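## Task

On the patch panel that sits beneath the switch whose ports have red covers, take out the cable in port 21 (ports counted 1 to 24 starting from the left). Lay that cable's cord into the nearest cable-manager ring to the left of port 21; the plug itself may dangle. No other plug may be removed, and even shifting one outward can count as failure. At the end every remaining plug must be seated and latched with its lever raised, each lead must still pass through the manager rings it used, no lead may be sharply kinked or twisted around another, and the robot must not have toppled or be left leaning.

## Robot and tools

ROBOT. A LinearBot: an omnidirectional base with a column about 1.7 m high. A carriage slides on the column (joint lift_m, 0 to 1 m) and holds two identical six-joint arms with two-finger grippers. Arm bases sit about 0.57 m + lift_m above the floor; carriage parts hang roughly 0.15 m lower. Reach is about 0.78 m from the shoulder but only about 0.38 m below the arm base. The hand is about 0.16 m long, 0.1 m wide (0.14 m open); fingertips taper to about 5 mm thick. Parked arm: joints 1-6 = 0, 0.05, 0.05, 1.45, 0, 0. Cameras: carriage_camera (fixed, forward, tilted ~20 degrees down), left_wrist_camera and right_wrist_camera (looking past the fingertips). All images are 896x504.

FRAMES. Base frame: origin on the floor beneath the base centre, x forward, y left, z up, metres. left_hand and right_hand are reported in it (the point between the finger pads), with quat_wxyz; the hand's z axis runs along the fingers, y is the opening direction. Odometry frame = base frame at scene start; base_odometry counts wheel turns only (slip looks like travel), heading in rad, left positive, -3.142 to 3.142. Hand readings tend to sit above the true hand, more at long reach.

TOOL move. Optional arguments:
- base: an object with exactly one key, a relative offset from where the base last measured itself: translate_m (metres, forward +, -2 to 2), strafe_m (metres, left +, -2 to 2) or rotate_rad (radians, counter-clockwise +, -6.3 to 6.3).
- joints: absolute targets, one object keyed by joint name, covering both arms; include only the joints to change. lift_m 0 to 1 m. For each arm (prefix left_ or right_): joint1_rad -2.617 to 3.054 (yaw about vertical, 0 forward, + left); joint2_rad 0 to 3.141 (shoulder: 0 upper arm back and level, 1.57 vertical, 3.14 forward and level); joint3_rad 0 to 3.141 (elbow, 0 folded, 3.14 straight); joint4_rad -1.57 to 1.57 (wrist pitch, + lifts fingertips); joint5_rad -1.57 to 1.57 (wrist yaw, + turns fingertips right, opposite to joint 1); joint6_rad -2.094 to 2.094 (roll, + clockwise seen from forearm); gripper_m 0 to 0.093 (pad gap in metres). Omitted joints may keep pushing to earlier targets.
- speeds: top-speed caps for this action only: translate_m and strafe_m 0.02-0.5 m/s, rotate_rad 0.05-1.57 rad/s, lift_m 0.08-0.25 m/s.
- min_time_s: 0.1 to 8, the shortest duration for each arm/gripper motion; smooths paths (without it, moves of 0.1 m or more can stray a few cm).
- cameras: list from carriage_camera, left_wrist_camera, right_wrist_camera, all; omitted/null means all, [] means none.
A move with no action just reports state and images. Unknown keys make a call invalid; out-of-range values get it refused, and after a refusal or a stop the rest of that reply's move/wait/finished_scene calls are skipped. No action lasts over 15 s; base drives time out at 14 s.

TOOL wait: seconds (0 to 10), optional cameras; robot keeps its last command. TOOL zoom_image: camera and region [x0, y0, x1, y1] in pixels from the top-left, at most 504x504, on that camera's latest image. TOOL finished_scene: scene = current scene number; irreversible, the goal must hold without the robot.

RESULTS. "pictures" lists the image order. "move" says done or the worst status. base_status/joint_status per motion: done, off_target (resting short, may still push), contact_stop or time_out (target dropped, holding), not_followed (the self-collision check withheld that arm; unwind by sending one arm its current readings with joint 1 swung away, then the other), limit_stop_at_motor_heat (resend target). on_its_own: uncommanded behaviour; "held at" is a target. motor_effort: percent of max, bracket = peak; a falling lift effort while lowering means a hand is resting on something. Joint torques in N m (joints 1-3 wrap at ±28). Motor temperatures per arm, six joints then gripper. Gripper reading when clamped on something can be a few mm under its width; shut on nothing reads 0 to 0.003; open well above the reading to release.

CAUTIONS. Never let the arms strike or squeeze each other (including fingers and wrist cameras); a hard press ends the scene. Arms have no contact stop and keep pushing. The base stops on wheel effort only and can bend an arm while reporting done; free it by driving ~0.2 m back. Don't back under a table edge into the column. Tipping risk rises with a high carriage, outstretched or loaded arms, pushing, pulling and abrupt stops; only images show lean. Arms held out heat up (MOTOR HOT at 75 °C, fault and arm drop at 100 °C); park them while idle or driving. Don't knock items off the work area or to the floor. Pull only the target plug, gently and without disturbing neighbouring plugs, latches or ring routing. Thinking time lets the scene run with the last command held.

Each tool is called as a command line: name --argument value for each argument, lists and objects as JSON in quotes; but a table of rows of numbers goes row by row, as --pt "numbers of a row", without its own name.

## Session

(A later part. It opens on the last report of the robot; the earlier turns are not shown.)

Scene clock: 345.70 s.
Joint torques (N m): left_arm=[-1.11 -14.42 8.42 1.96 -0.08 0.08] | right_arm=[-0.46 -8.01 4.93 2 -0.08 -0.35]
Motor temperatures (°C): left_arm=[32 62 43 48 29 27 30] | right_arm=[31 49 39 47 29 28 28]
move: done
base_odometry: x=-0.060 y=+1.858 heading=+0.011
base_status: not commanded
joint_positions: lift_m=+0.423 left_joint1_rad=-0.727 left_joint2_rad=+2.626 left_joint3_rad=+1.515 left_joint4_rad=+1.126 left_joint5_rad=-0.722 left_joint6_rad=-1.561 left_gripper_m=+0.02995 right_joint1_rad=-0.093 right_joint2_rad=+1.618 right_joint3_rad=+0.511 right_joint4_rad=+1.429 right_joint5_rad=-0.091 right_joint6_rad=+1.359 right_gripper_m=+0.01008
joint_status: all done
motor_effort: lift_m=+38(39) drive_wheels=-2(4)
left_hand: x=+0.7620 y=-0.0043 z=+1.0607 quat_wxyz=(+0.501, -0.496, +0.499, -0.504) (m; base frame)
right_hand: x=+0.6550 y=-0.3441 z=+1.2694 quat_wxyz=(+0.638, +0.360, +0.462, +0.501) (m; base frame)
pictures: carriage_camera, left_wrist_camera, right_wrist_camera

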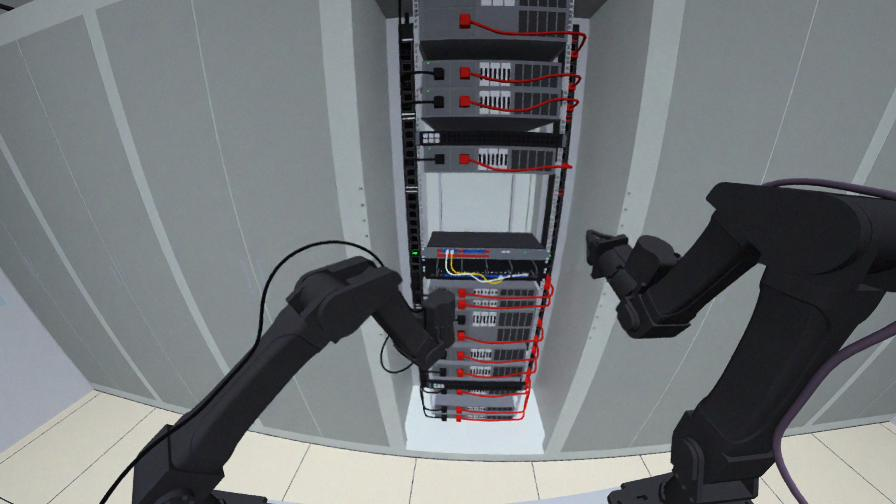

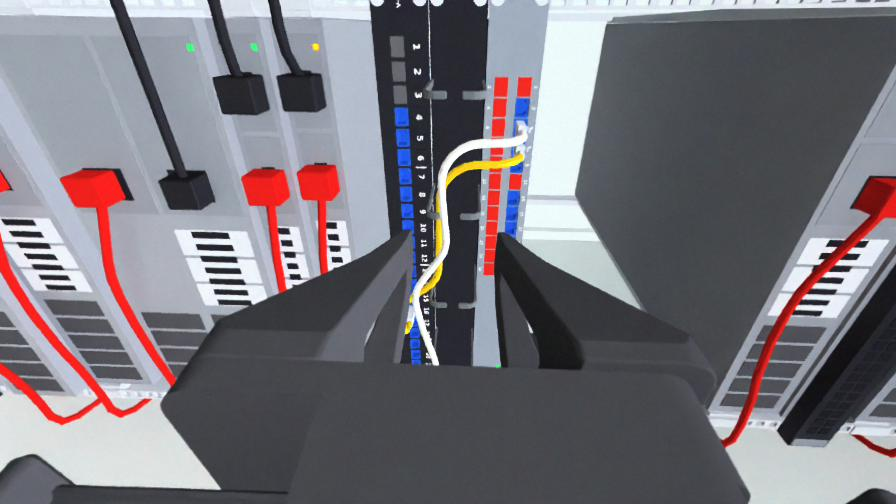

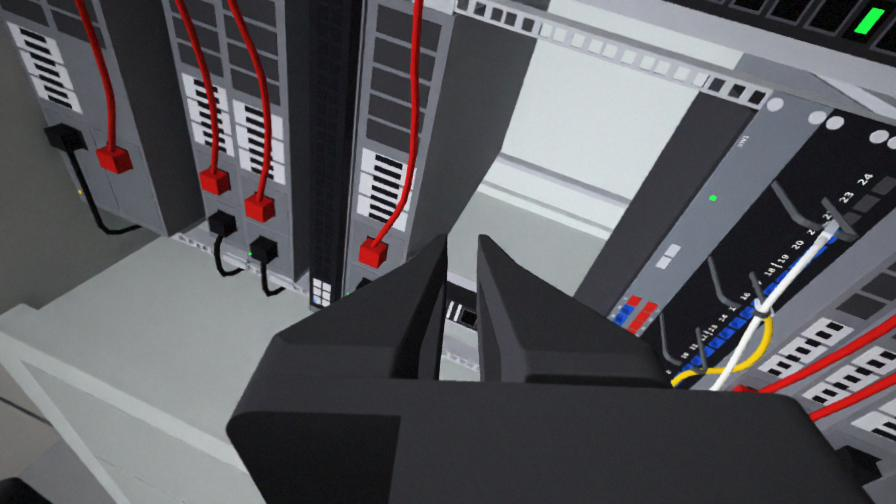

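move --base '{"translate_m":0.1}' --speeds '{"translate_m":0.1}' --cameras '["left_wrist_camera","right_wrist_camera"]'

zoom_image --camera "left_wrist_camera" --region '[360, 120, 560, 320]'

Scene clock: 348.63 s.
Joint torques (N m): left_arm=[-0.72 -14.46 8.47 1.93 -0.08 0.08] | right_arm=[-0.35 -7.73 4.96 2 -0.07 -0.35]
Motor temperatures (°C): left_arm=[32 62 44 48 29 27 30] | right_arm=[31 48 39 47 28 28 28]
move: done
base_odometry: x=+0.040 y=+1.859 heading=+0.010
base_status: done
joint_positions: lift_m=+0.423 left_joint1_rad=-0.732 left_joint2_rad=+2.626 left_joint3_rad=+1.515 left_joint4_rad=+1.123 left_joint5_rad=-0.724 left_joint6_rad=-1.563 left_gripper_m=+0.02995 right_joint1_rad=-0.094 right_joint2_rad=+1.616 right_joint3_rad=+0.511 right_joint4_rad=+1.429 right_joint5_rad=-0.092 right_joint6_rad=+1.359 right_gripper_m=+0.01008
joint_status: not commanded
motor_effort: lift_m=+38(39) drive_wheels=+4(12)
left_hand: x=+0.7606 y=-0.0064 z=+1.0600 quat_wxyz=(+0.500, -0.496, +0.500, -0.504) (m; base frame)
right_hand: x=+0.6547 y=-0.3445 z=+1.2703 quat_wxyz=(+0.638, +0.360, +0.461, +0.501) (m; base frame)
pictures: left_wrist_camera, right_wrist_camera

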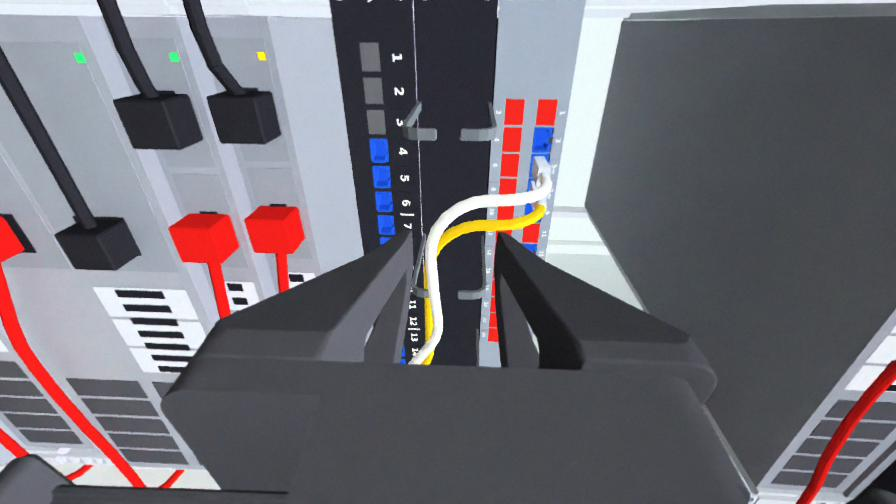

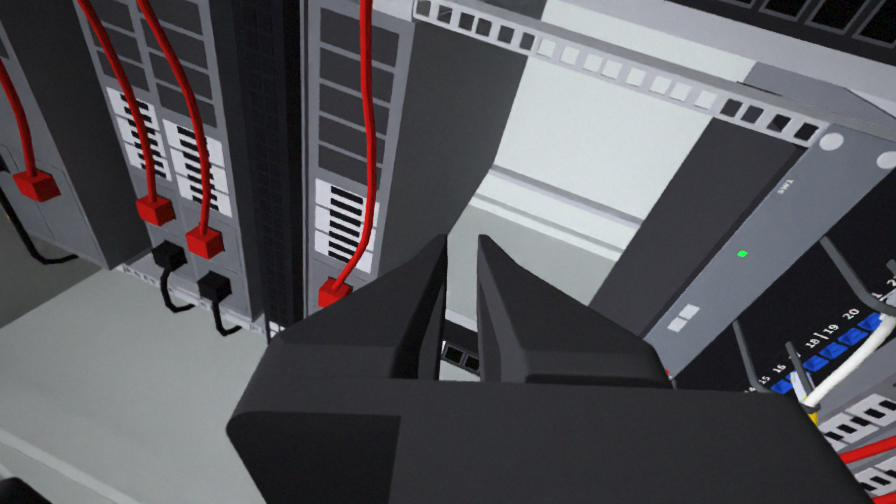

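Scaled by 2.520 from the camera's 896x504 image, which has a finer 1280x720 frame.

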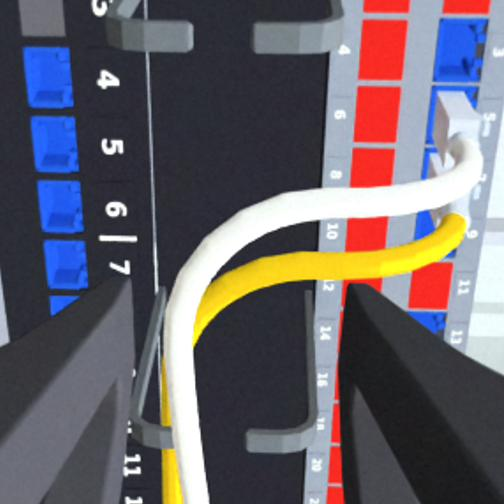

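move --base '{"strafe_m":-0.026}' --speeds '{"strafe_m":0.06}' --joints '{"lift_m":0.413}' --cameras '[]'

move --base '{"translate_m":0.02}' --speeds '{"translate_m":0.04}' --cameras '["left_wrist_camera"]'

zoom_image --camera "left_wrist_camera" --region '[380, 170, 540, 330]'

Scene clock: 350.03 s.
Joint torques (N m): left_arm=[-0.39 -15.58 7.72 2.06 -0.08 0.08] | right_arm=[-0.1 -7.35 5.42 2.07 -0.05 -0.35]
Motor temperatures (°C): left_arm=[32 62 44 47 29 27 30] | right_arm=[31 48 39 47 28 28 28]
move: done
base_odometry: x=+0.041 y=+1.833 heading=+0.011
base_status: done
joint_positions: lift_m=+0.413 left_joint1_rad=-0.735 left_joint2_rad=+2.637 left_joint3_rad=+1.522 left_joint4_rad=+1.118 left_joint5_rad=-0.725 left_joint6_rad=-1.564 left_gripper_m=+0.02995 right_joint1_rad=-0.097 right_joint2_rad=+1.611 right_joint3_rad=+0.505 right_joint4_rad=+1.427 right_joint5_rad=-0.094 right_joint6_rad=+1.359 right_gripper_m=+0.01008
joint_status: all done
motor_effort: lift_m=+40(41) drive_wheels=+3(10)
left_hand: x=+0.7602 y=-0.0081 z=+1.0453 quat_wxyz=(+0.499, -0.496, +0.503, -0.502) (m; base frame)
right_hand: x=+0.6533 y=-0.3450 z=+1.2595 quat_wxyz=(+0.638, +0.360, +0.462, +0.500) (m; base frame)
pictures: none
No camera images: "cameras" was empty.

Scene clock: 351.00 s.
Joint torques (N m): left_arm=[-0.61 -15.46 7.95 1.96 -0.1 0.1] | right_arm=[-0.17 -7.27 5.44 2.01 -0.05 -0.35]
Motor temperatures (°C): left_arm=[32 62 44 47 29 27 30] | right_arm=[31 48 39 47 28 28 28]
move: done
base_odometry: x=+0.061 y=+1.833 heading=+0.010
base_status: done
joint_positions: lift_m=+0.413 left_joint1_rad=-0.734 left_joint2_rad=+2.637 left_joint3_rad=+1.522 left_joint4_rad=+1.118 left_joint5_rad=-0.725 left_joint6_rad=-1.564 left_gripper_m=+0.02995 right_joint1_rad=-0.097 right_joint2_rad=+1.611 right_joint3_rad=+0.505 right_joint4_rad=+1.427 right_joint5_rad=-0.094 right_joint6_rad=+1.359 right_gripper_m=+0.01008
joint_status: not commanded
motor_effort: lift_m=+40(40) drive_wheels=-6(8)
left_hand: x=+0.7604 y=-0.0076 z=+1.0453 quat_wxyz=(+0.500, -0.496, +0.503, -0.501) (m; base frame)
right_hand: x=+0.6533 y=-0.3450 z=+1.2595 quat_wxyz=(+0.638, +0.360, +0.462, +0.500) (m; base frame)
pictures: left_wrist_camera

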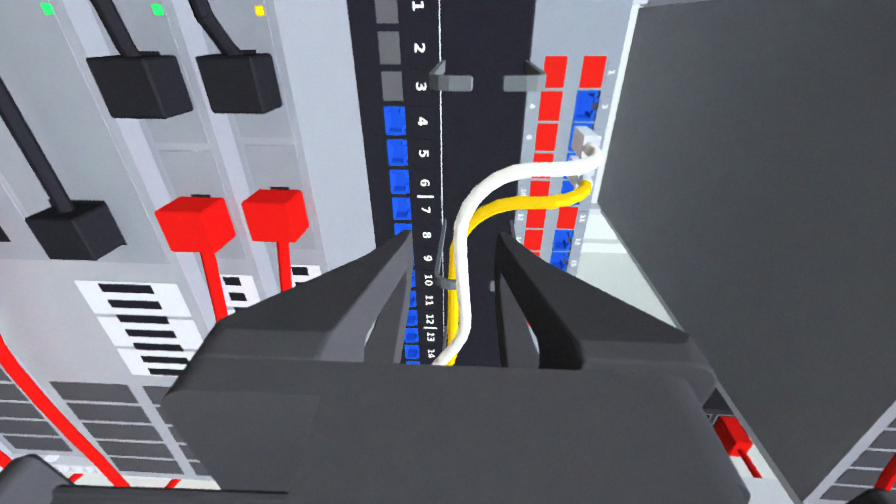

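Scaled by 3.150 from the camera's 896x504 image, which has a finer 1280x720 frame.

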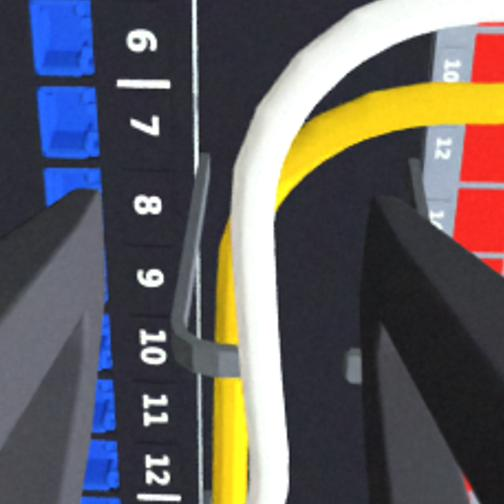

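move --base '{"strafe_m":-0.01}' --speeds '{"strafe_m":0.06}' --cameras '[]'

move --base '{"translate_m":0.018}' --speeds '{"translate_m":0.04}' --cameras '["left_wrist_camera"]'

zoom_image --camera "left_wrist_camera" --region '[380, 170, 540, 330]'

Scene clock: 352.00 s.
Joint torques (N m): left_arm=[-0.2 -15.51 7.87 2.06 -0.05 0.07] | right_arm=[0.18 -7.34 5.45 2.01 -0.04 -0.34]
Motor temperatures (°C): left_arm=[32 62 44 47 29 27 30] | right_arm=[31 48 39 47 28 28 28]
move: done
base_odometry: x=+0.061 y=+1.823 heading=+0.011
base_status: done
joint_positions: lift_m=+0.413 left_joint1_rad=-0.736 left_joint2_rad=+2.637 left_joint3_rad=+1.522 left_joint4_rad=+1.118 left_joint5_rad=-0.726 left_joint6_rad=-1.564 left_gripper_m=+0.02995 right_joint1_rad=-0.100 right_joint2_rad=+1.611 right_joint3_rad=+0.505 right_joint4_rad=+1.427 right_joint5_rad=-0.095 right_joint6_rad=+1.359 right_gripper_m=+0.01008
joint_status: not commanded
motor_effort: lift_m=+40(40) drive_wheels=-3(10)
left_hand: x=+0.7598 y=-0.0085 z=+1.0453 quat_wxyz=(+0.499, -0.496, +0.503, -0.502) (m; base frame)
right_hand: x=+0.6533 y=-0.3461 z=+1.2595 quat_wxyz=(+0.639, +0.360, +0.461, +0.499) (m; base frame)
pictures: none
No camera images: "cameras" was empty.

Scene clock: 352.90 s.
Joint torques (N m): left_arm=[-0.2 -15.5 7.83 2.06 -0.01 0.05] | right_arm=[0.18 -7.36 5.44 2.02 -0.03 -0.34]
Motor temperatures (°C): left_arm=[32 62 44 47 29 27 30] | right_arm=[31 47 39 47 28 28 28]
move: done
base_odometry: x=+0.079 y=+1.823 heading=+0.010
base_status: done
joint_positions: lift_m=+0.413 left_joint1_rad=-0.734 left_joint2_rad=+2.637 left_joint3_rad=+1.522 left_joint4_rad=+1.118 left_joint5_rad=-0.726 left_joint6_rad=-1.564 left_gripper_m=+0.02995 right_joint1_rad=-0.100 right_joint2_rad=+1.611 right_joint3_rad=+0.505 right_joint4_rad=+1.427 right_joint5_rad=-0.095 right_joint6_rad=+1.359 right_gripper_m=+0.01008
joint_status: not commanded
motor_effort: lift_m=+40(40) drive_wheels=-6(12)
left_hand: x=+0.7603 y=-0.0077 z=+1.0453 quat_wxyz=(+0.500, -0.496, +0.503, -0.501) (m; base frame)
right_hand: x=+0.6533 y=-0.3461 z=+1.2595 quat_wxyz=(+0.639, +0.360, +0.461, +0.499) (m; base frame)
pictures: left_wrist_camera

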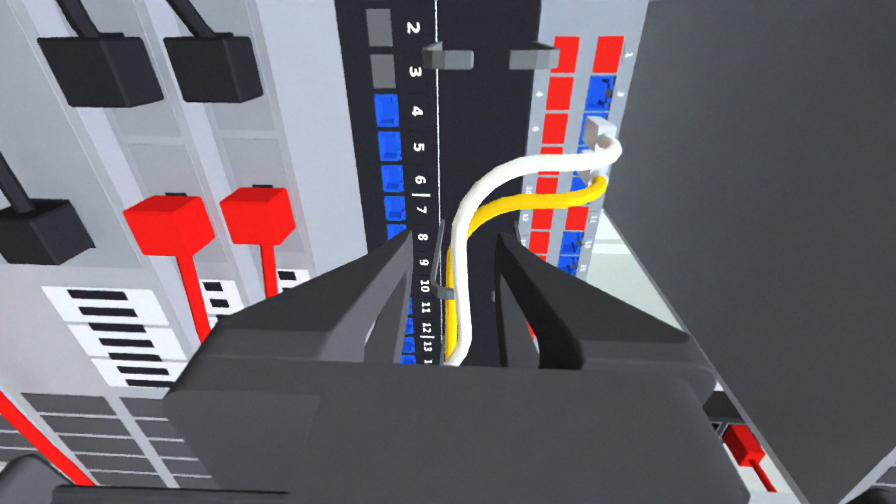

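Scaled by 3.150 from the camera's 896x504 image, which has a finer 1280x720 frame.

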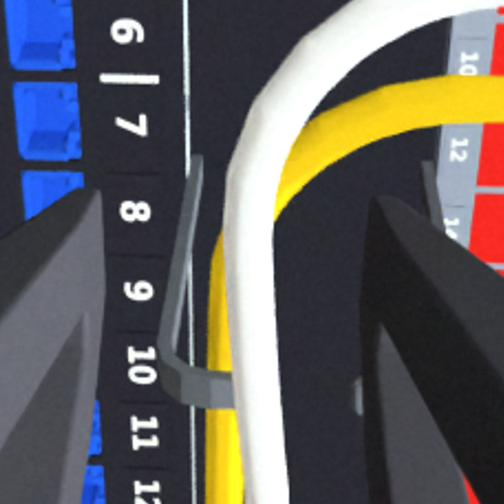

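move --base '{"translate_m":0.007}' --speeds '{"translate_m":0.04}' --cameras '[]'

move --joints '{"left_gripper_m":0.004}' --min_time_s 2 --cameras '["left_wrist_camera"]'

zoom_image --camera "left_wrist_camera" --region '[380, 170, 540, 330]'

Scene clock: 353.97 s.
Joint torques (N m): left_arm=[-0.39 -15.61 7.72 2.03 -0.02 0.05] | right_arm=[0.27 -7.35 5.41 2.01 -0.04 -0.35]
Motor temperatures (°C): left_arm=[32 62 44 47 29 27 30] | right_arm=[31 47 39 47 28 28 28]
move: done
base_odometry: x=+0.086 y=+1.823 heading=+0.009
base_status: done
joint_positions: lift_m=+0.413 left_joint1_rad=-0.734 left_joint2_rad=+2.637 left_joint3_rad=+1.522 left_joint4_rad=+1.118 left_joint5_rad=-0.727 left_joint6_rad=-1.564 left_gripper_m=+0.02995 right_joint1_rad=-0.100 right_joint2_rad=+1.611 right_joint3_rad=+0.505 right_joint4_rad=+1.428 right_joint5_rad=-0.095 right_joint6_rad=+1.359 right_gripper_m=+0.01008
joint_status: not commanded
motor_effort: lift_m=+40(40) drive_wheels=+4(12)
left_hand: x=+0.7603 y=-0.0075 z=+1.0453 quat_wxyz=(+0.500, -0.496, +0.502, -0.501) (m; base frame)
right_hand: x=+0.6532 y=-0.3461 z=+1.2597 quat_wxyz=(+0.639, +0.360, +0.461, +0.499) (m; base frame)
pictures: none
No camera images: "cameras" was empty.

Scene clock: 356.27 s.
Joint torques (N m): left_arm=[-0.24 -15.5 7.9 2.02 -0.02 0.08] | right_arm=[0.21 -7.31 5.44 2 -0.04 -0.34]
Motor temperatures (°C): left_arm=[32 62 44 47 29 27 30] | right_arm=[31 47 39 47 28 28 28]
move: done
base_odometry: x=+0.086 y=+1.823 heading=+0.009
base_status: not commanded
joint_positions: lift_m=+0.413 left_joint1_rad=-0.734 left_joint2_rad=+2.637 left_joint3_rad=+1.522 left_joint4_rad=+1.118 left_joint5_rad=-0.727 left_joint6_rad=-1.564 left_gripper_m=+0.00407 right_joint1_rad=-0.100 right_joint2_rad=+1.611 right_joint3_rad=+0.505 right_joint4_rad=+1.428 right_joint5_rad=-0.095 right_joint6_rad=+1.359 right_gripper_m=+0.01008
joint_status: all done
motor_effort: lift_m=+40(40) drive_wheels=+3(5)
left_hand: x=+0.7603 y=-0.0075 z=+1.0453 quat_wxyz=(+0.500, -0.496, +0.502, -0.501) (m; base frame)
right_hand: x=+0.6532 y=-0.3461 z=+1.2597 quat_wxyz=(+0.639, +0.360, +0.461, +0.499) (m; base frame)
pictures: left_wrist_camera

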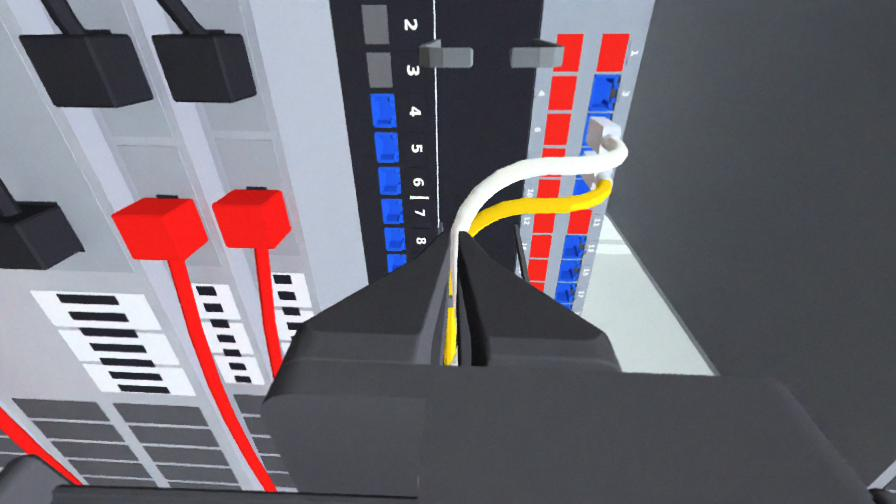

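Scaled by 3.150 from the camera's 896x504 image, which has a finer 1280x720 frame.

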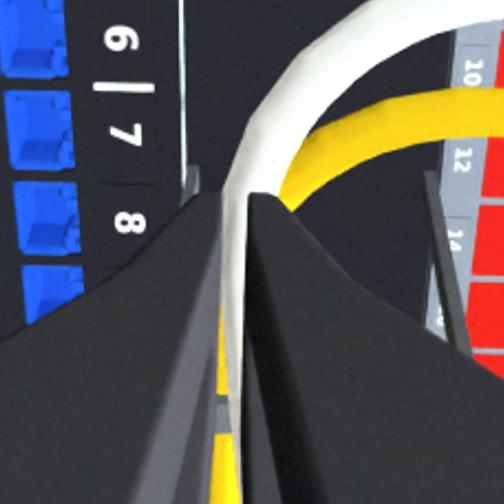

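move --joints '{"left_gripper_m":0.003}' --cameras '[]'

move --joints '{"lift_m":0.422}' --cameras '["left_wrist_camera"]'

zoom_image --camera "left_wrist_camera" --region '[380, 170, 540, 330]'

Scene clock: 356.87 s.
Joint torques (N m): left_arm=[-0.31 -15.57 7.9 2 -0.03 0.1] | right_arm=[0.2 -7.35 5.44 2 -0.04 -0.34]
Motor temperatures (°C): left_arm=[32 62 44 47 29 27 30] | right_arm=[31 47 39 47 28 28 28]
move: done
base_odometry: x=+0.086 y=+1.823 heading=+0.009
base_status: not commanded
joint_positions: lift_m=+0.413 left_joint1_rad=-0.734 left_joint2_rad=+2.637 left_joint3_rad=+1.522 left_joint4_rad=+1.118 left_joint5_rad=-0.727 left_joint6_rad=-1.564 left_gripper_m=+0.00307 right_joint1_rad=-0.100 right_joint2_rad=+1.611 right_joint3_rad=+0.505 right_joint4_rad=+1.428 right_joint5_rad=-0.095 right_joint6_rad=+1.359 right_gripper_m=+0.01008
joint_status: all done
motor_effort: lift_m=+40(40) drive_wheels=+2(4)
left_hand: x=+0.7603 y=-0.0075 z=+1.0453 quat_wxyz=(+0.500, -0.496, +0.502, -0.501) (m; base frame)
right_hand: x=+0.6532 y=-0.3461 z=+1.2597 quat_wxyz=(+0.639, +0.360, +0.461, +0.499) (m; base frame)
pictures: none
No camera images: "cameras" was empty.

Scene clock: 357.37 s.
Joint torques (N m): left_arm=[-0.42 -15.94 7.39 2.02 -0.05 0.11] | right_arm=[0.21 -7.15 5.5 1.96 -0.04 -0.35]
Motor temperatures (°C): left_arm=[32 63 44 47 29 27 30] | right_arm=[31 47 39 47 28 28 28]
move: done
base_odometry: x=+0.086 y=+1.823 heading=+0.009
base_status: not commanded
joint_positions: lift_m=+0.422 left_joint1_rad=-0.734 left_joint2_rad=+2.640 left_joint3_rad=+1.525 left_joint4_rad=+1.120 left_joint5_rad=-0.727 left_joint6_rad=-1.564 left_gripper_m=+0.00307 right_joint1_rad=-0.100 right_joint2_rad=+1.609 right_joint3_rad=+0.505 right_joint4_rad=+1.432 right_joint5_rad=-0.095 right_joint6_rad=+1.359 right_gripper_m=+0.01008
joint_status: all done
motor_effort: lift_m=+38(46) drive_wheels=+5(6)
left_hand: x=+0.7607 y=-0.0078 z=+1.0543 quat_wxyz=(+0.500, -0.496, +0.501, -0.502) (m; base frame)
right_hand: x=+0.6525 y=-0.3461 z=+1.2705 quat_wxyz=(+0.640, +0.359, +0.459, +0.500) (m; base frame)
pictures: left_wrist_camera

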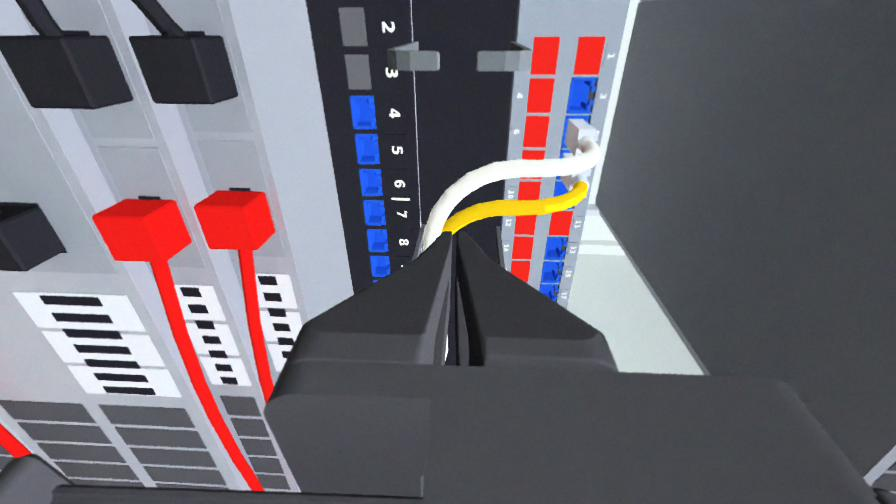

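Scaled by 3.150 from the camera's 896x504 image, which has a finer 1280x720 frame.

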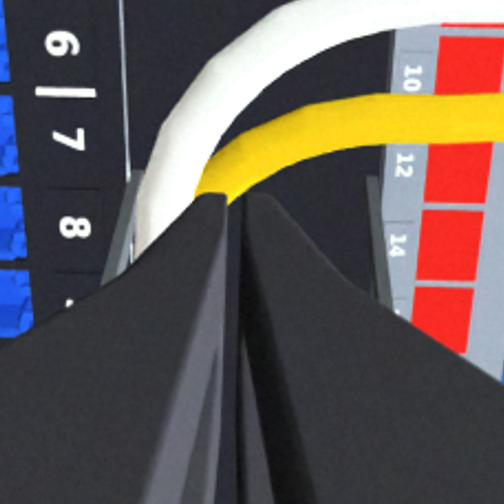

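move --base '{"translate_m":-0.03}' --speeds '{"translate_m":0.05}' --cameras '[]'

move --joints '{"left_gripper_m":0.03,"lift_m":0.413}' --cameras '[]'

move --base '{"translate_m":0.044}' --speeds '{"translate_m":0.03}' --cameras '["left_wrist_camera"]'

zoom_image --camera "left_wrist_camera" --region '[380, 170, 540, 330]'

move --joints '{"left_gripper_m":0.003}' --min_time_s 2 --cameras '["left_wrist_camera"]'

zoom_image --camera "left_wrist_camera" --region '[380, 170, 540, 330]'

Scene clock: 358.90 s.
Joint torques (N m): left_arm=[-0.23 -15.9 7.5 2.03 -0.04 0.1] | right_arm=[0.31 -7.13 5.49 1.96 -0.03 -0.35]
Motor temperatures (°C): left_arm=[32 63 45 47 29 27 30] | right_arm=[31 46 39 47 28 28 28]
move: done
base_odometry: x=+0.056 y=+1.823 heading=+0.010
base_status: done
joint_positions: lift_m=+0.422 left_joint1_rad=-0.735 left_joint2_rad=+2.640 left_joint3_rad=+1.525 left_joint4_rad=+1.120 left_joint5_rad=-0.727 left_joint6_rad=-1.564 left_gripper_m=+0.00307 right_joint1_rad=-0.100 right_joint2_rad=+1.609 right_joint3_rad=+0.505 right_joint4_rad=+1.432 right_joint5_rad=-0.095 right_joint6_rad=+1.359 right_gripper_m=+0.01008
joint_status: not commanded
motor_effort: lift_m=+38(38) drive_wheels=+2(15)
left_hand: x=+0.7605 y=-0.0080 z=+1.0543 quat_wxyz=(+0.500, -0.496, +0.501, -0.502) (m; base frame)
right_hand: x=+0.6525 y=-0.3461 z=+1.2705 quat_wxyz=(+0.640, +0.359, +0.459, +0.500) (m; base frame)
pictures: none
No camera images: "cameras" was empty.

Scene clock: 359.43 s.
Joint torques (N m): left_arm=[-0.35 -16.38 7.35 2.02 -0.07 0.05] | right_arm=[0.21 -6.97 5.57 1.99 -0.04 -0.35]
Motor temperatures (°C): left_arm=[32 63 45 47 29 27 30] | right_arm=[31 46 39 47 28 28 28]
move: done
base_odometry: x=+0.056 y=+1.823 heading=+0.010
base_status: not commanded
joint_positions: lift_m=+0.413 left_joint1_rad=-0.735 left_joint2_rad=+2.644 left_joint3_rad=+1.526 left_joint4_rad=+1.117 left_joint5_rad=-0.727 left_joint6_rad=-1.564 left_gripper_m=+0.02993 right_joint1_rad=-0.100 right_joint2_rad=+1.608 right_joint3_rad=+0.504 right_joint4_rad=+1.428 right_joint5_rad=-0.095 right_joint6_rad=+1.359 right_gripper_m=+0.01008
joint_status: all done
motor_effort: lift_m=+40(41) drive_wheels=-3(5)
left_hand: x=+0.7604 y=-0.0079 z=+1.0423 quat_wxyz=(+0.500, -0.497, +0.504, -0.500) (m; base frame)
right_hand: x=+0.6525 y=-0.3461 z=+1.2605 quat_wxyz=(+0.639, +0.360, +0.461, +0.500) (m; base frame)
pictures: none
No camera images: "cameras" was empty.

Scene clock: 361.43 s.
Joint torques (N m): left_arm=[-0.42 -16.34 7.27 2.01 -0.02 0.1] | right_arm=[0.17 -6.98 5.59 1.94 -0.03 -0.35]
Motor temperatures (°C): left_arm=[32 63 45 47 29 27 30] | right_arm=[31 46 39 47 28 28 28]
move: done
base_odometry: x=+0.100 y=+1.823 heading=+0.009
base_status: done
joint_positions: lift_m=+0.413 left_joint1_rad=-0.734 left_joint2_rad=+2.644 left_joint3_rad=+1.526 left_joint4_rad=+1.117 left_joint5_rad=-0.727 left_joint6_rad=-1.564 left_gripper_m=+0.02993 right_joint1_rad=-0.100 right_joint2_rad=+1.608 right_joint3_rad=+0.504 right_joint4_rad=+1.429 right_joint5_rad=-0.095 right_joint6_rad=+1.359 right_gripper_m=+0.01008
joint_status: not commanded
motor_effort: lift_m=+40(40) drive_wheels=+4(8)
left_hand: x=+0.7606 y=-0.0077 z=+1.0423 quat_wxyz=(+0.500, -0.497, +0.504, -0.500) (m; base frame)
right_hand: x=+0.6525 y=-0.3461 z=+1.2606 quat_wxyz=(+0.639, +0.360, +0.460, +0.500) (m; base frame)
pictures: left_wrist_camera

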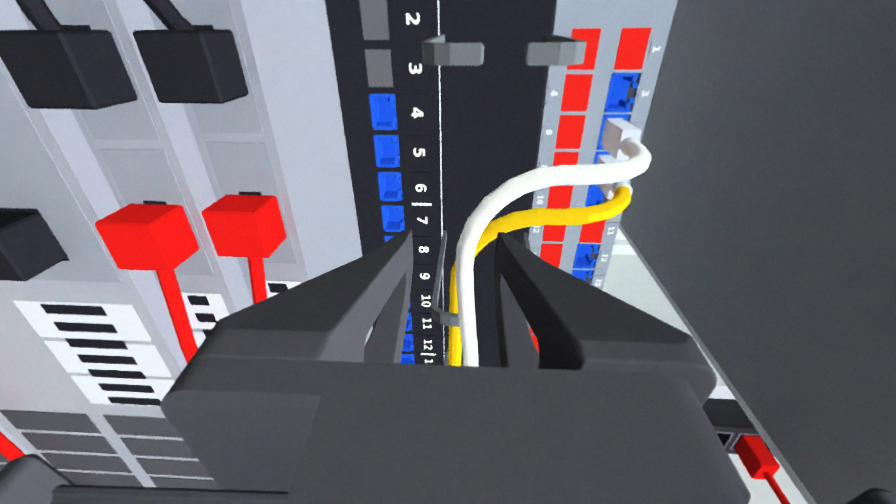

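Scaled by 3.150 from the camera's 896x504 image, which has a finer 1280x720 frame.

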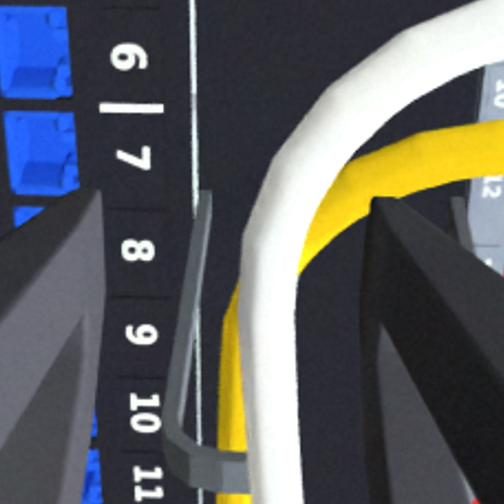

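Scene clock: 363.70 s.
Joint torques (N m): left_arm=[-0.5 -16.29 7.27 1.95 -0.04 0.08] | right_arm=[0.18 -7.01 5.57 2 -0.03 -0.34]
Motor temperatures (°C): left_arm=[32 63 45 47 29 27 30] | right_arm=[30 45 39 47 28 28 28]
move: done
base_odometry: x=+0.100 y=+1.823 heading=+0.009
base_status: not commanded
joint_positions: lift_m=+0.413 left_joint1_rad=-0.734 left_joint2_rad=+2.644 left_joint3_rad=+1.526 left_joint4_rad=+1.122 left_joint5_rad=-0.727 left_joint6_rad=-1.564 left_gripper_m=+0.00520 right_joint1_rad=-0.100 right_joint2_rad=+1.608 right_joint3_rad=+0.504 right_joint4_rad=+1.429 right_joint5_rad=-0.095 right_joint6_rad=+1.359 right_gripper_m=+0.01008
joint_status: all done
motor_effort: lift_m=+40(40) drive_wheels=+5(5)
left_hand: x=+0.7606 y=-0.0077 z=+1.0433 quat_wxyz=(+0.500, -0.497, +0.502, -0.502) (m; base frame)
right_hand: x=+0.6525 y=-0.3461 z=+1.2606 quat_wxyz=(+0.639, +0.360, +0.460, +0.500) (m; base frame)
pictures: left_wrist_camera

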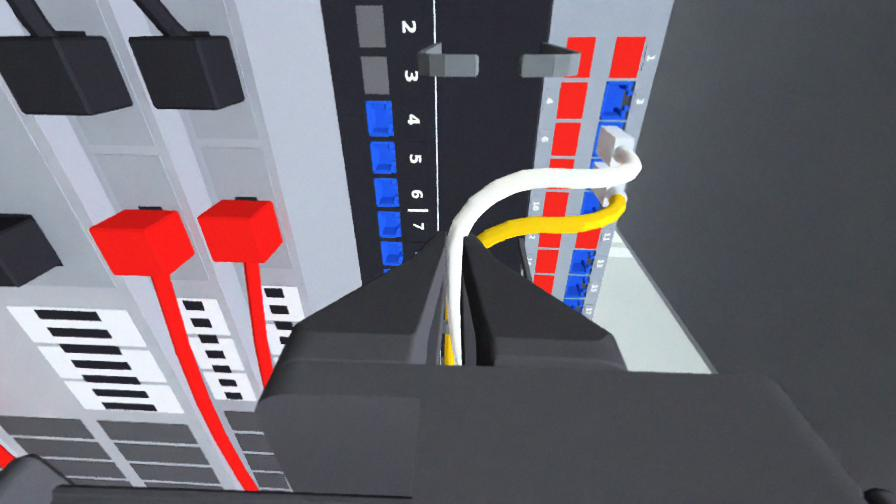

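Scaled by 3.150 from the camera's 896x504 image, which has a finer 1280x720 frame.

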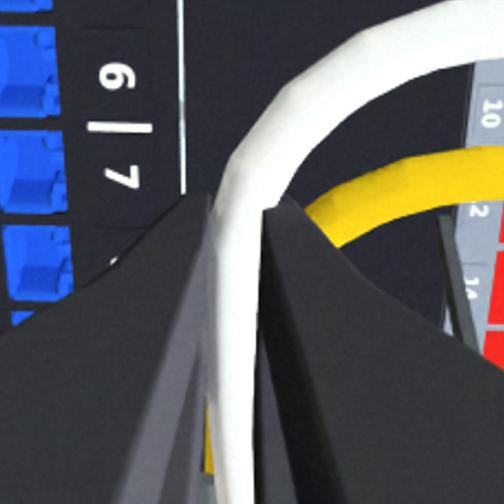

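move --joints '{"lift_m":0.421}' --cameras '["left_wrist_camera"]'

zoom_image --camera "left_wrist_camera" --region '[400, 210, 500, 350]'

zoom_image --camera "carriage_camera" --region '[420, 240, 560, 300]'

Scene clock: 364.47 s.
Joint torques (N m): left_arm=[-0.39 -16.49 7.36 2.12 -0.03 0.09] | right_arm=[0.2 -7.04 5.52 1.96 -0.04 -0.35]
Motor temperatures (°C): left_arm=[32 63 45 47 29 27 30] | right_arm=[30 45 39 47 28 28 28]
move: done
base_odometry: x=+0.100 y=+1.823 heading=+0.009
base_status: not commanded
joint_positions: lift_m=+0.421 left_joint1_rad=-0.735 left_joint2_rad=+2.644 left_joint3_rad=+1.526 left_joint4_rad=+1.113 left_joint5_rad=-0.727 left_joint6_rad=-1.565 left_gripper_m=+0.00513 right_joint1_rad=-0.100 right_joint2_rad=+1.607 right_joint3_rad=+0.504 right_joint4_rad=+1.432 right_joint5_rad=-0.095 right_joint6_rad=+1.359 right_gripper_m=+0.01008
joint_status: all done
motor_effort: lift_m=+38(46) drive_wheels=+4(6)
left_hand: x=+0.7604 y=-0.0079 z=+1.0496 quat_wxyz=(+0.500, -0.497, +0.505, -0.499) (m; base frame)
right_hand: x=+0.6521 y=-0.3460 z=+1.2698 quat_wxyz=(+0.640, +0.358, +0.459, +0.500) (m; base frame)
pictures: left_wrist_camera

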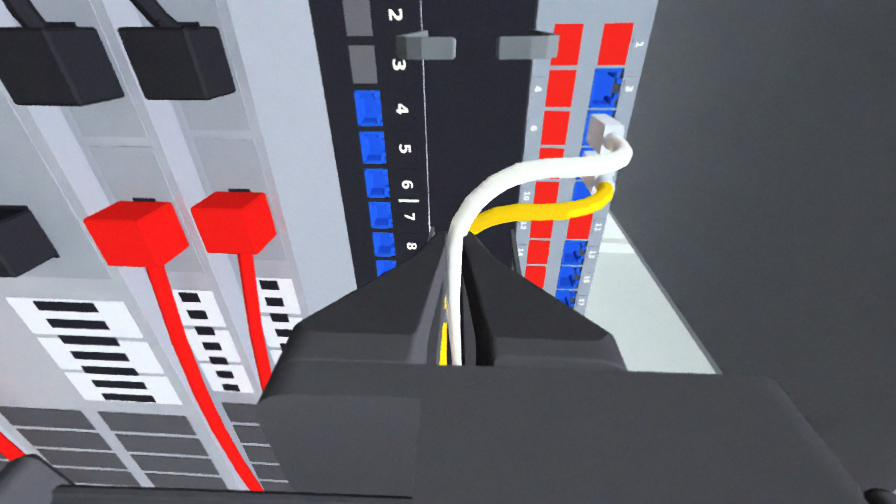

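Scaled by 3.600 from the camera's 896x504 image, which has a finer 1280x720 frame.

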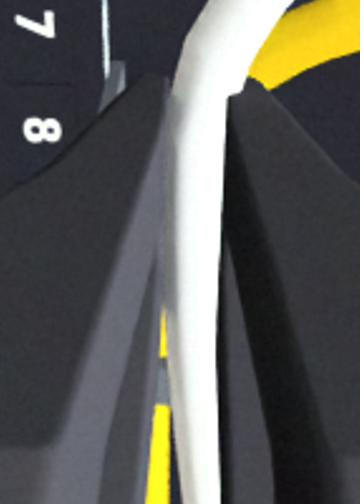

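This scene's latest camera images include none from carriage_camera. They are from: left_wrist_camera. carriage_camera's image comes with the result of a call that names it in "cameras".

move --joints '{"lift_m":0.424}' --cameras '[]'

move --base '{"translate_m":0.012}' --speeds '{"translate_m":0.03}' --cameras '["left_wrist_camera"]'

zoom_image --camera "left_wrist_camera" --region '[400, 210, 500, 350]'

move --base '{"translate_m":0.01}' --speeds '{"translate_m":0.03}'

zoom_image --camera "left_wrist_camera" --region '[400, 210, 500, 350]'

zoom_image --camera "carriage_camera" --region '[420, 240, 560, 320]'

Scene clock: 365.30 s.
Joint torques (N m): left_arm=[-0.28 -16.34 7.34 2.14 -0.06 0.11] | right_arm=[0.2 -7.1 5.63 1.91 -0.03 -0.35]
Motor temperatures (°C): left_arm=[32 63 45 47 29 27 30] | right_arm=[30 45 39 47 28 28 28]
move: done
base_odometry: x=+0.100 y=+1.823 heading=+0.009
base_status: not commanded
joint_positions: lift_m=+0.424 left_joint1_rad=-0.735 left_joint2_rad=+2.644 left_joint3_rad=+1.526 left_joint4_rad=+1.107 left_joint5_rad=-0.727 left_joint6_rad=-1.565 left_gripper_m=+0.00512 right_joint1_rad=-0.100 right_joint2_rad=+1.607 right_joint3_rad=+0.504 right_joint4_rad=+1.434 right_joint5_rad=-0.095 right_joint6_rad=+1.359 right_gripper_m=+0.01008
joint_status: all done
motor_effort: lift_m=+40(45) drive_wheels=+5(5)
left_hand: x=+0.7604 y=-0.0079 z=+1.0513 quat_wxyz=(+0.499, -0.497, +0.507, -0.497) (m; base frame)
right_hand: x=+0.6519 y=-0.3460 z=+1.2732 quat_wxyz=(+0.641, +0.358, +0.459, +0.501) (m; base frame)
pictures: none
No camera images: "cameras" was empty.

Scene clock: 366.33 s.
Joint torques (N m): left_arm=[-0.05 -16.32 7.42 2.2 -0.03 0.12] | right_arm=[0.21 -6.97 5.56 1.94 -0.04 -0.34]
Motor temperatures (°C): left_arm=[32 63 45 47 29 27 31] | right_arm=[30 45 39 47 28 28 27]
move: done
base_odometry: x=+0.112 y=+1.823 heading=+0.008
base_status: done
joint_positions: lift_m=+0.424 left_joint1_rad=-0.738 left_joint2_rad=+2.644 left_joint3_rad=+1.526 left_joint4_rad=+1.100 left_joint5_rad=-0.727 left_joint6_rad=-1.567 left_gripper_m=+0.00512 right_joint1_rad=-0.100 right_joint2_rad=+1.607 right_joint3_rad=+0.504 right_joint4_rad=+1.433 right_joint5_rad=-0.095 right_joint6_rad=+1.359 right_gripper_m=+0.01008
joint_status: not commanded
motor_effort: lift_m=+40(40) drive_wheels=+4(13)
left_hand: x=+0.7592 y=-0.0100 z=+1.0498 quat_wxyz=(+0.498, -0.496, +0.510, -0.495) (m; base frame)
right_hand: x=+0.6520 y=-0.3460 z=+1.2730 quat_wxyz=(+0.641, +0.358, +0.459, +0.501) (m; base frame)
pictures: left_wrist_camera

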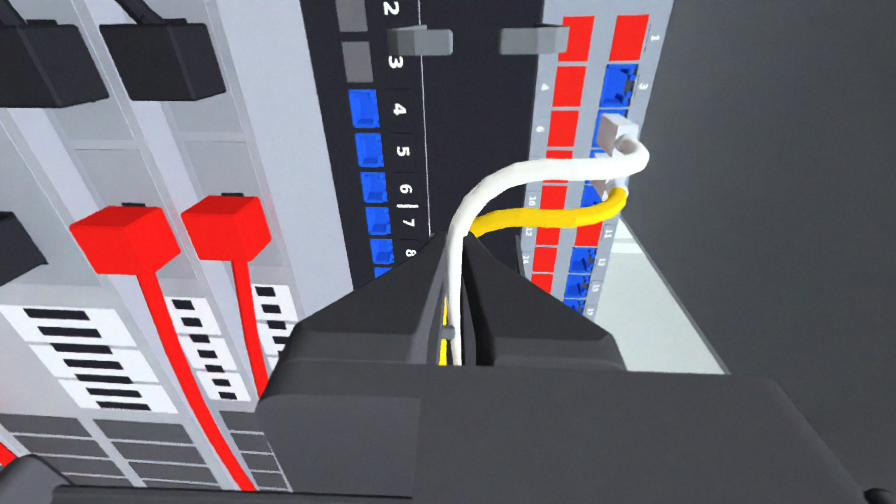

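Scaled by 3.600 from the camera's 896x504 image, which has a finer 1280x720 frame.

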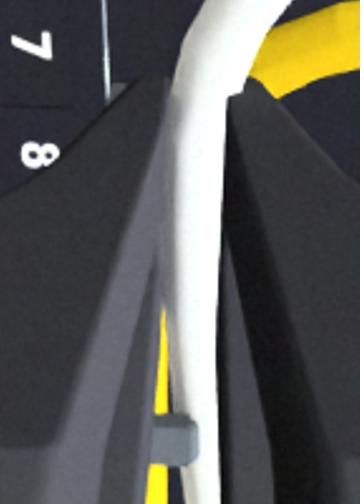

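Scene clock: 367.20 s.
Joint torques (N m): left_arm=[0.2 -16.25 7.38 2.27 -0.08 0.1] | right_arm=[0.31 -6.84 5.6 1.92 -0.03 -0.35]
Motor temperatures (°C): left_arm=[32 63 45 47 29 27 31] | right_arm=[30 45 39 47 28 28 27]
move: done
base_odometry: x=+0.122 y=+1.823 heading=+0.008
base_status: done
joint_positions: lift_m=+0.424 left_joint1_rad=-0.741 left_joint2_rad=+2.644 left_joint3_rad=+1.526 left_joint4_rad=+1.097 left_joint5_rad=-0.727 left_joint6_rad=-1.567 left_gripper_m=+0.00512 right_joint1_rad=-0.100 right_joint2_rad=+1.607 right_joint3_rad=+0.504 right_joint4_rad=+1.433 right_joint5_rad=-0.095 right_joint6_rad=+1.359 right_gripper_m=+0.01008
joint_status: not commanded
motor_effort: lift_m=+40(40) drive_wheels=+4(12)
left_hand: x=+0.7583 y=-0.0114 z=+1.0492 quat_wxyz=(+0.497, -0.496, +0.512, -0.495) (m; base frame)
right_hand: x=+0.6520 y=-0.3460 z=+1.2730 quat_wxyz=(+0.641, +0.358, +0.459, +0.501) (m; base frame)
pictures: carriage_camera, left_wrist_camera, right_wrist_camera

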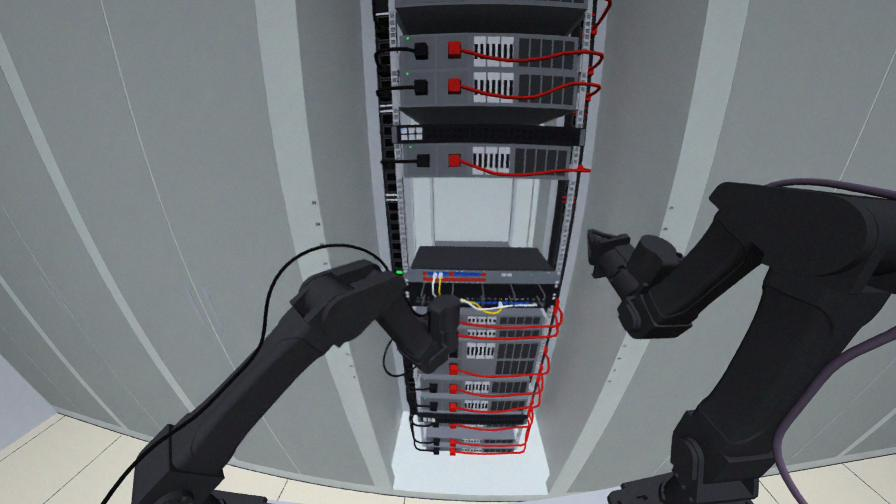

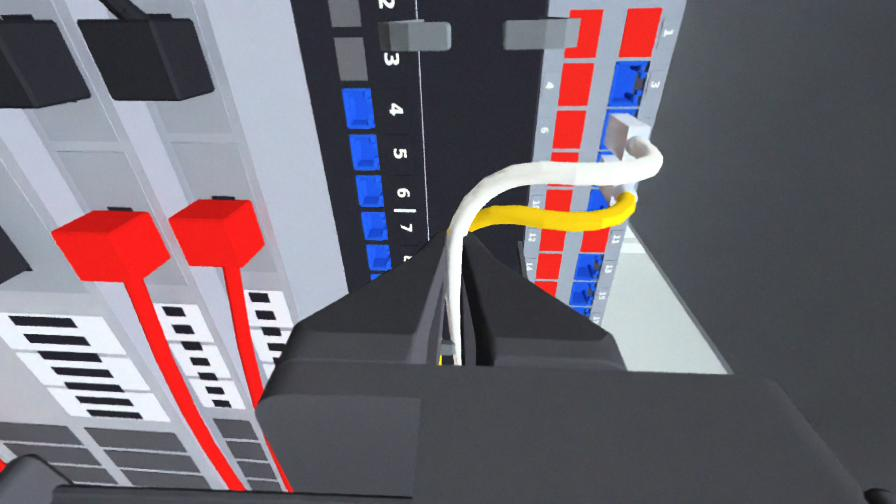

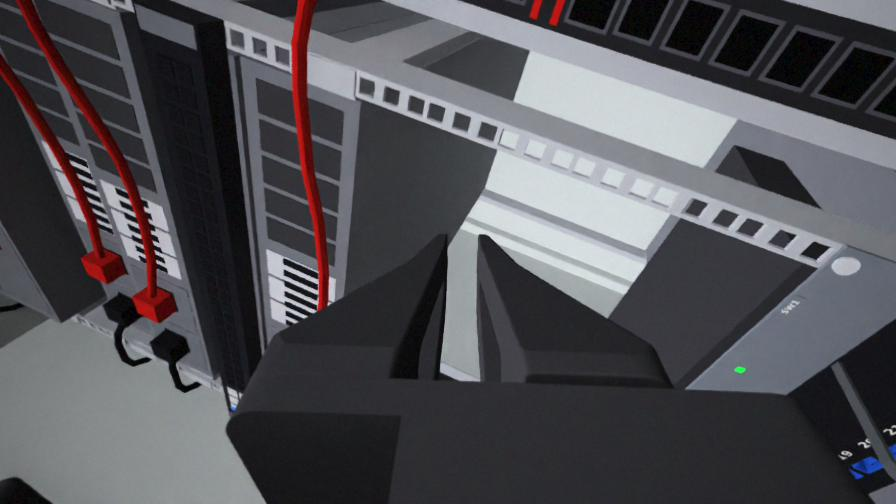

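Scaled by 3.600 from the camera's 896x504 image, which has a finer 1280x720 frame.

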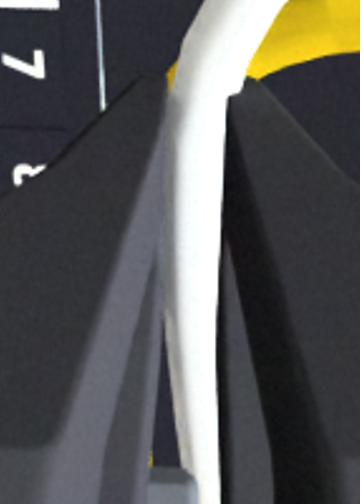

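Scaled by 3.600 from the camera's 896x504 image, which has a finer 1280x720 frame.

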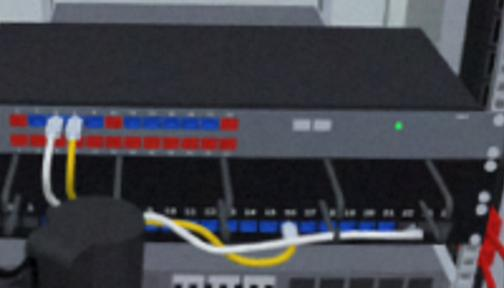

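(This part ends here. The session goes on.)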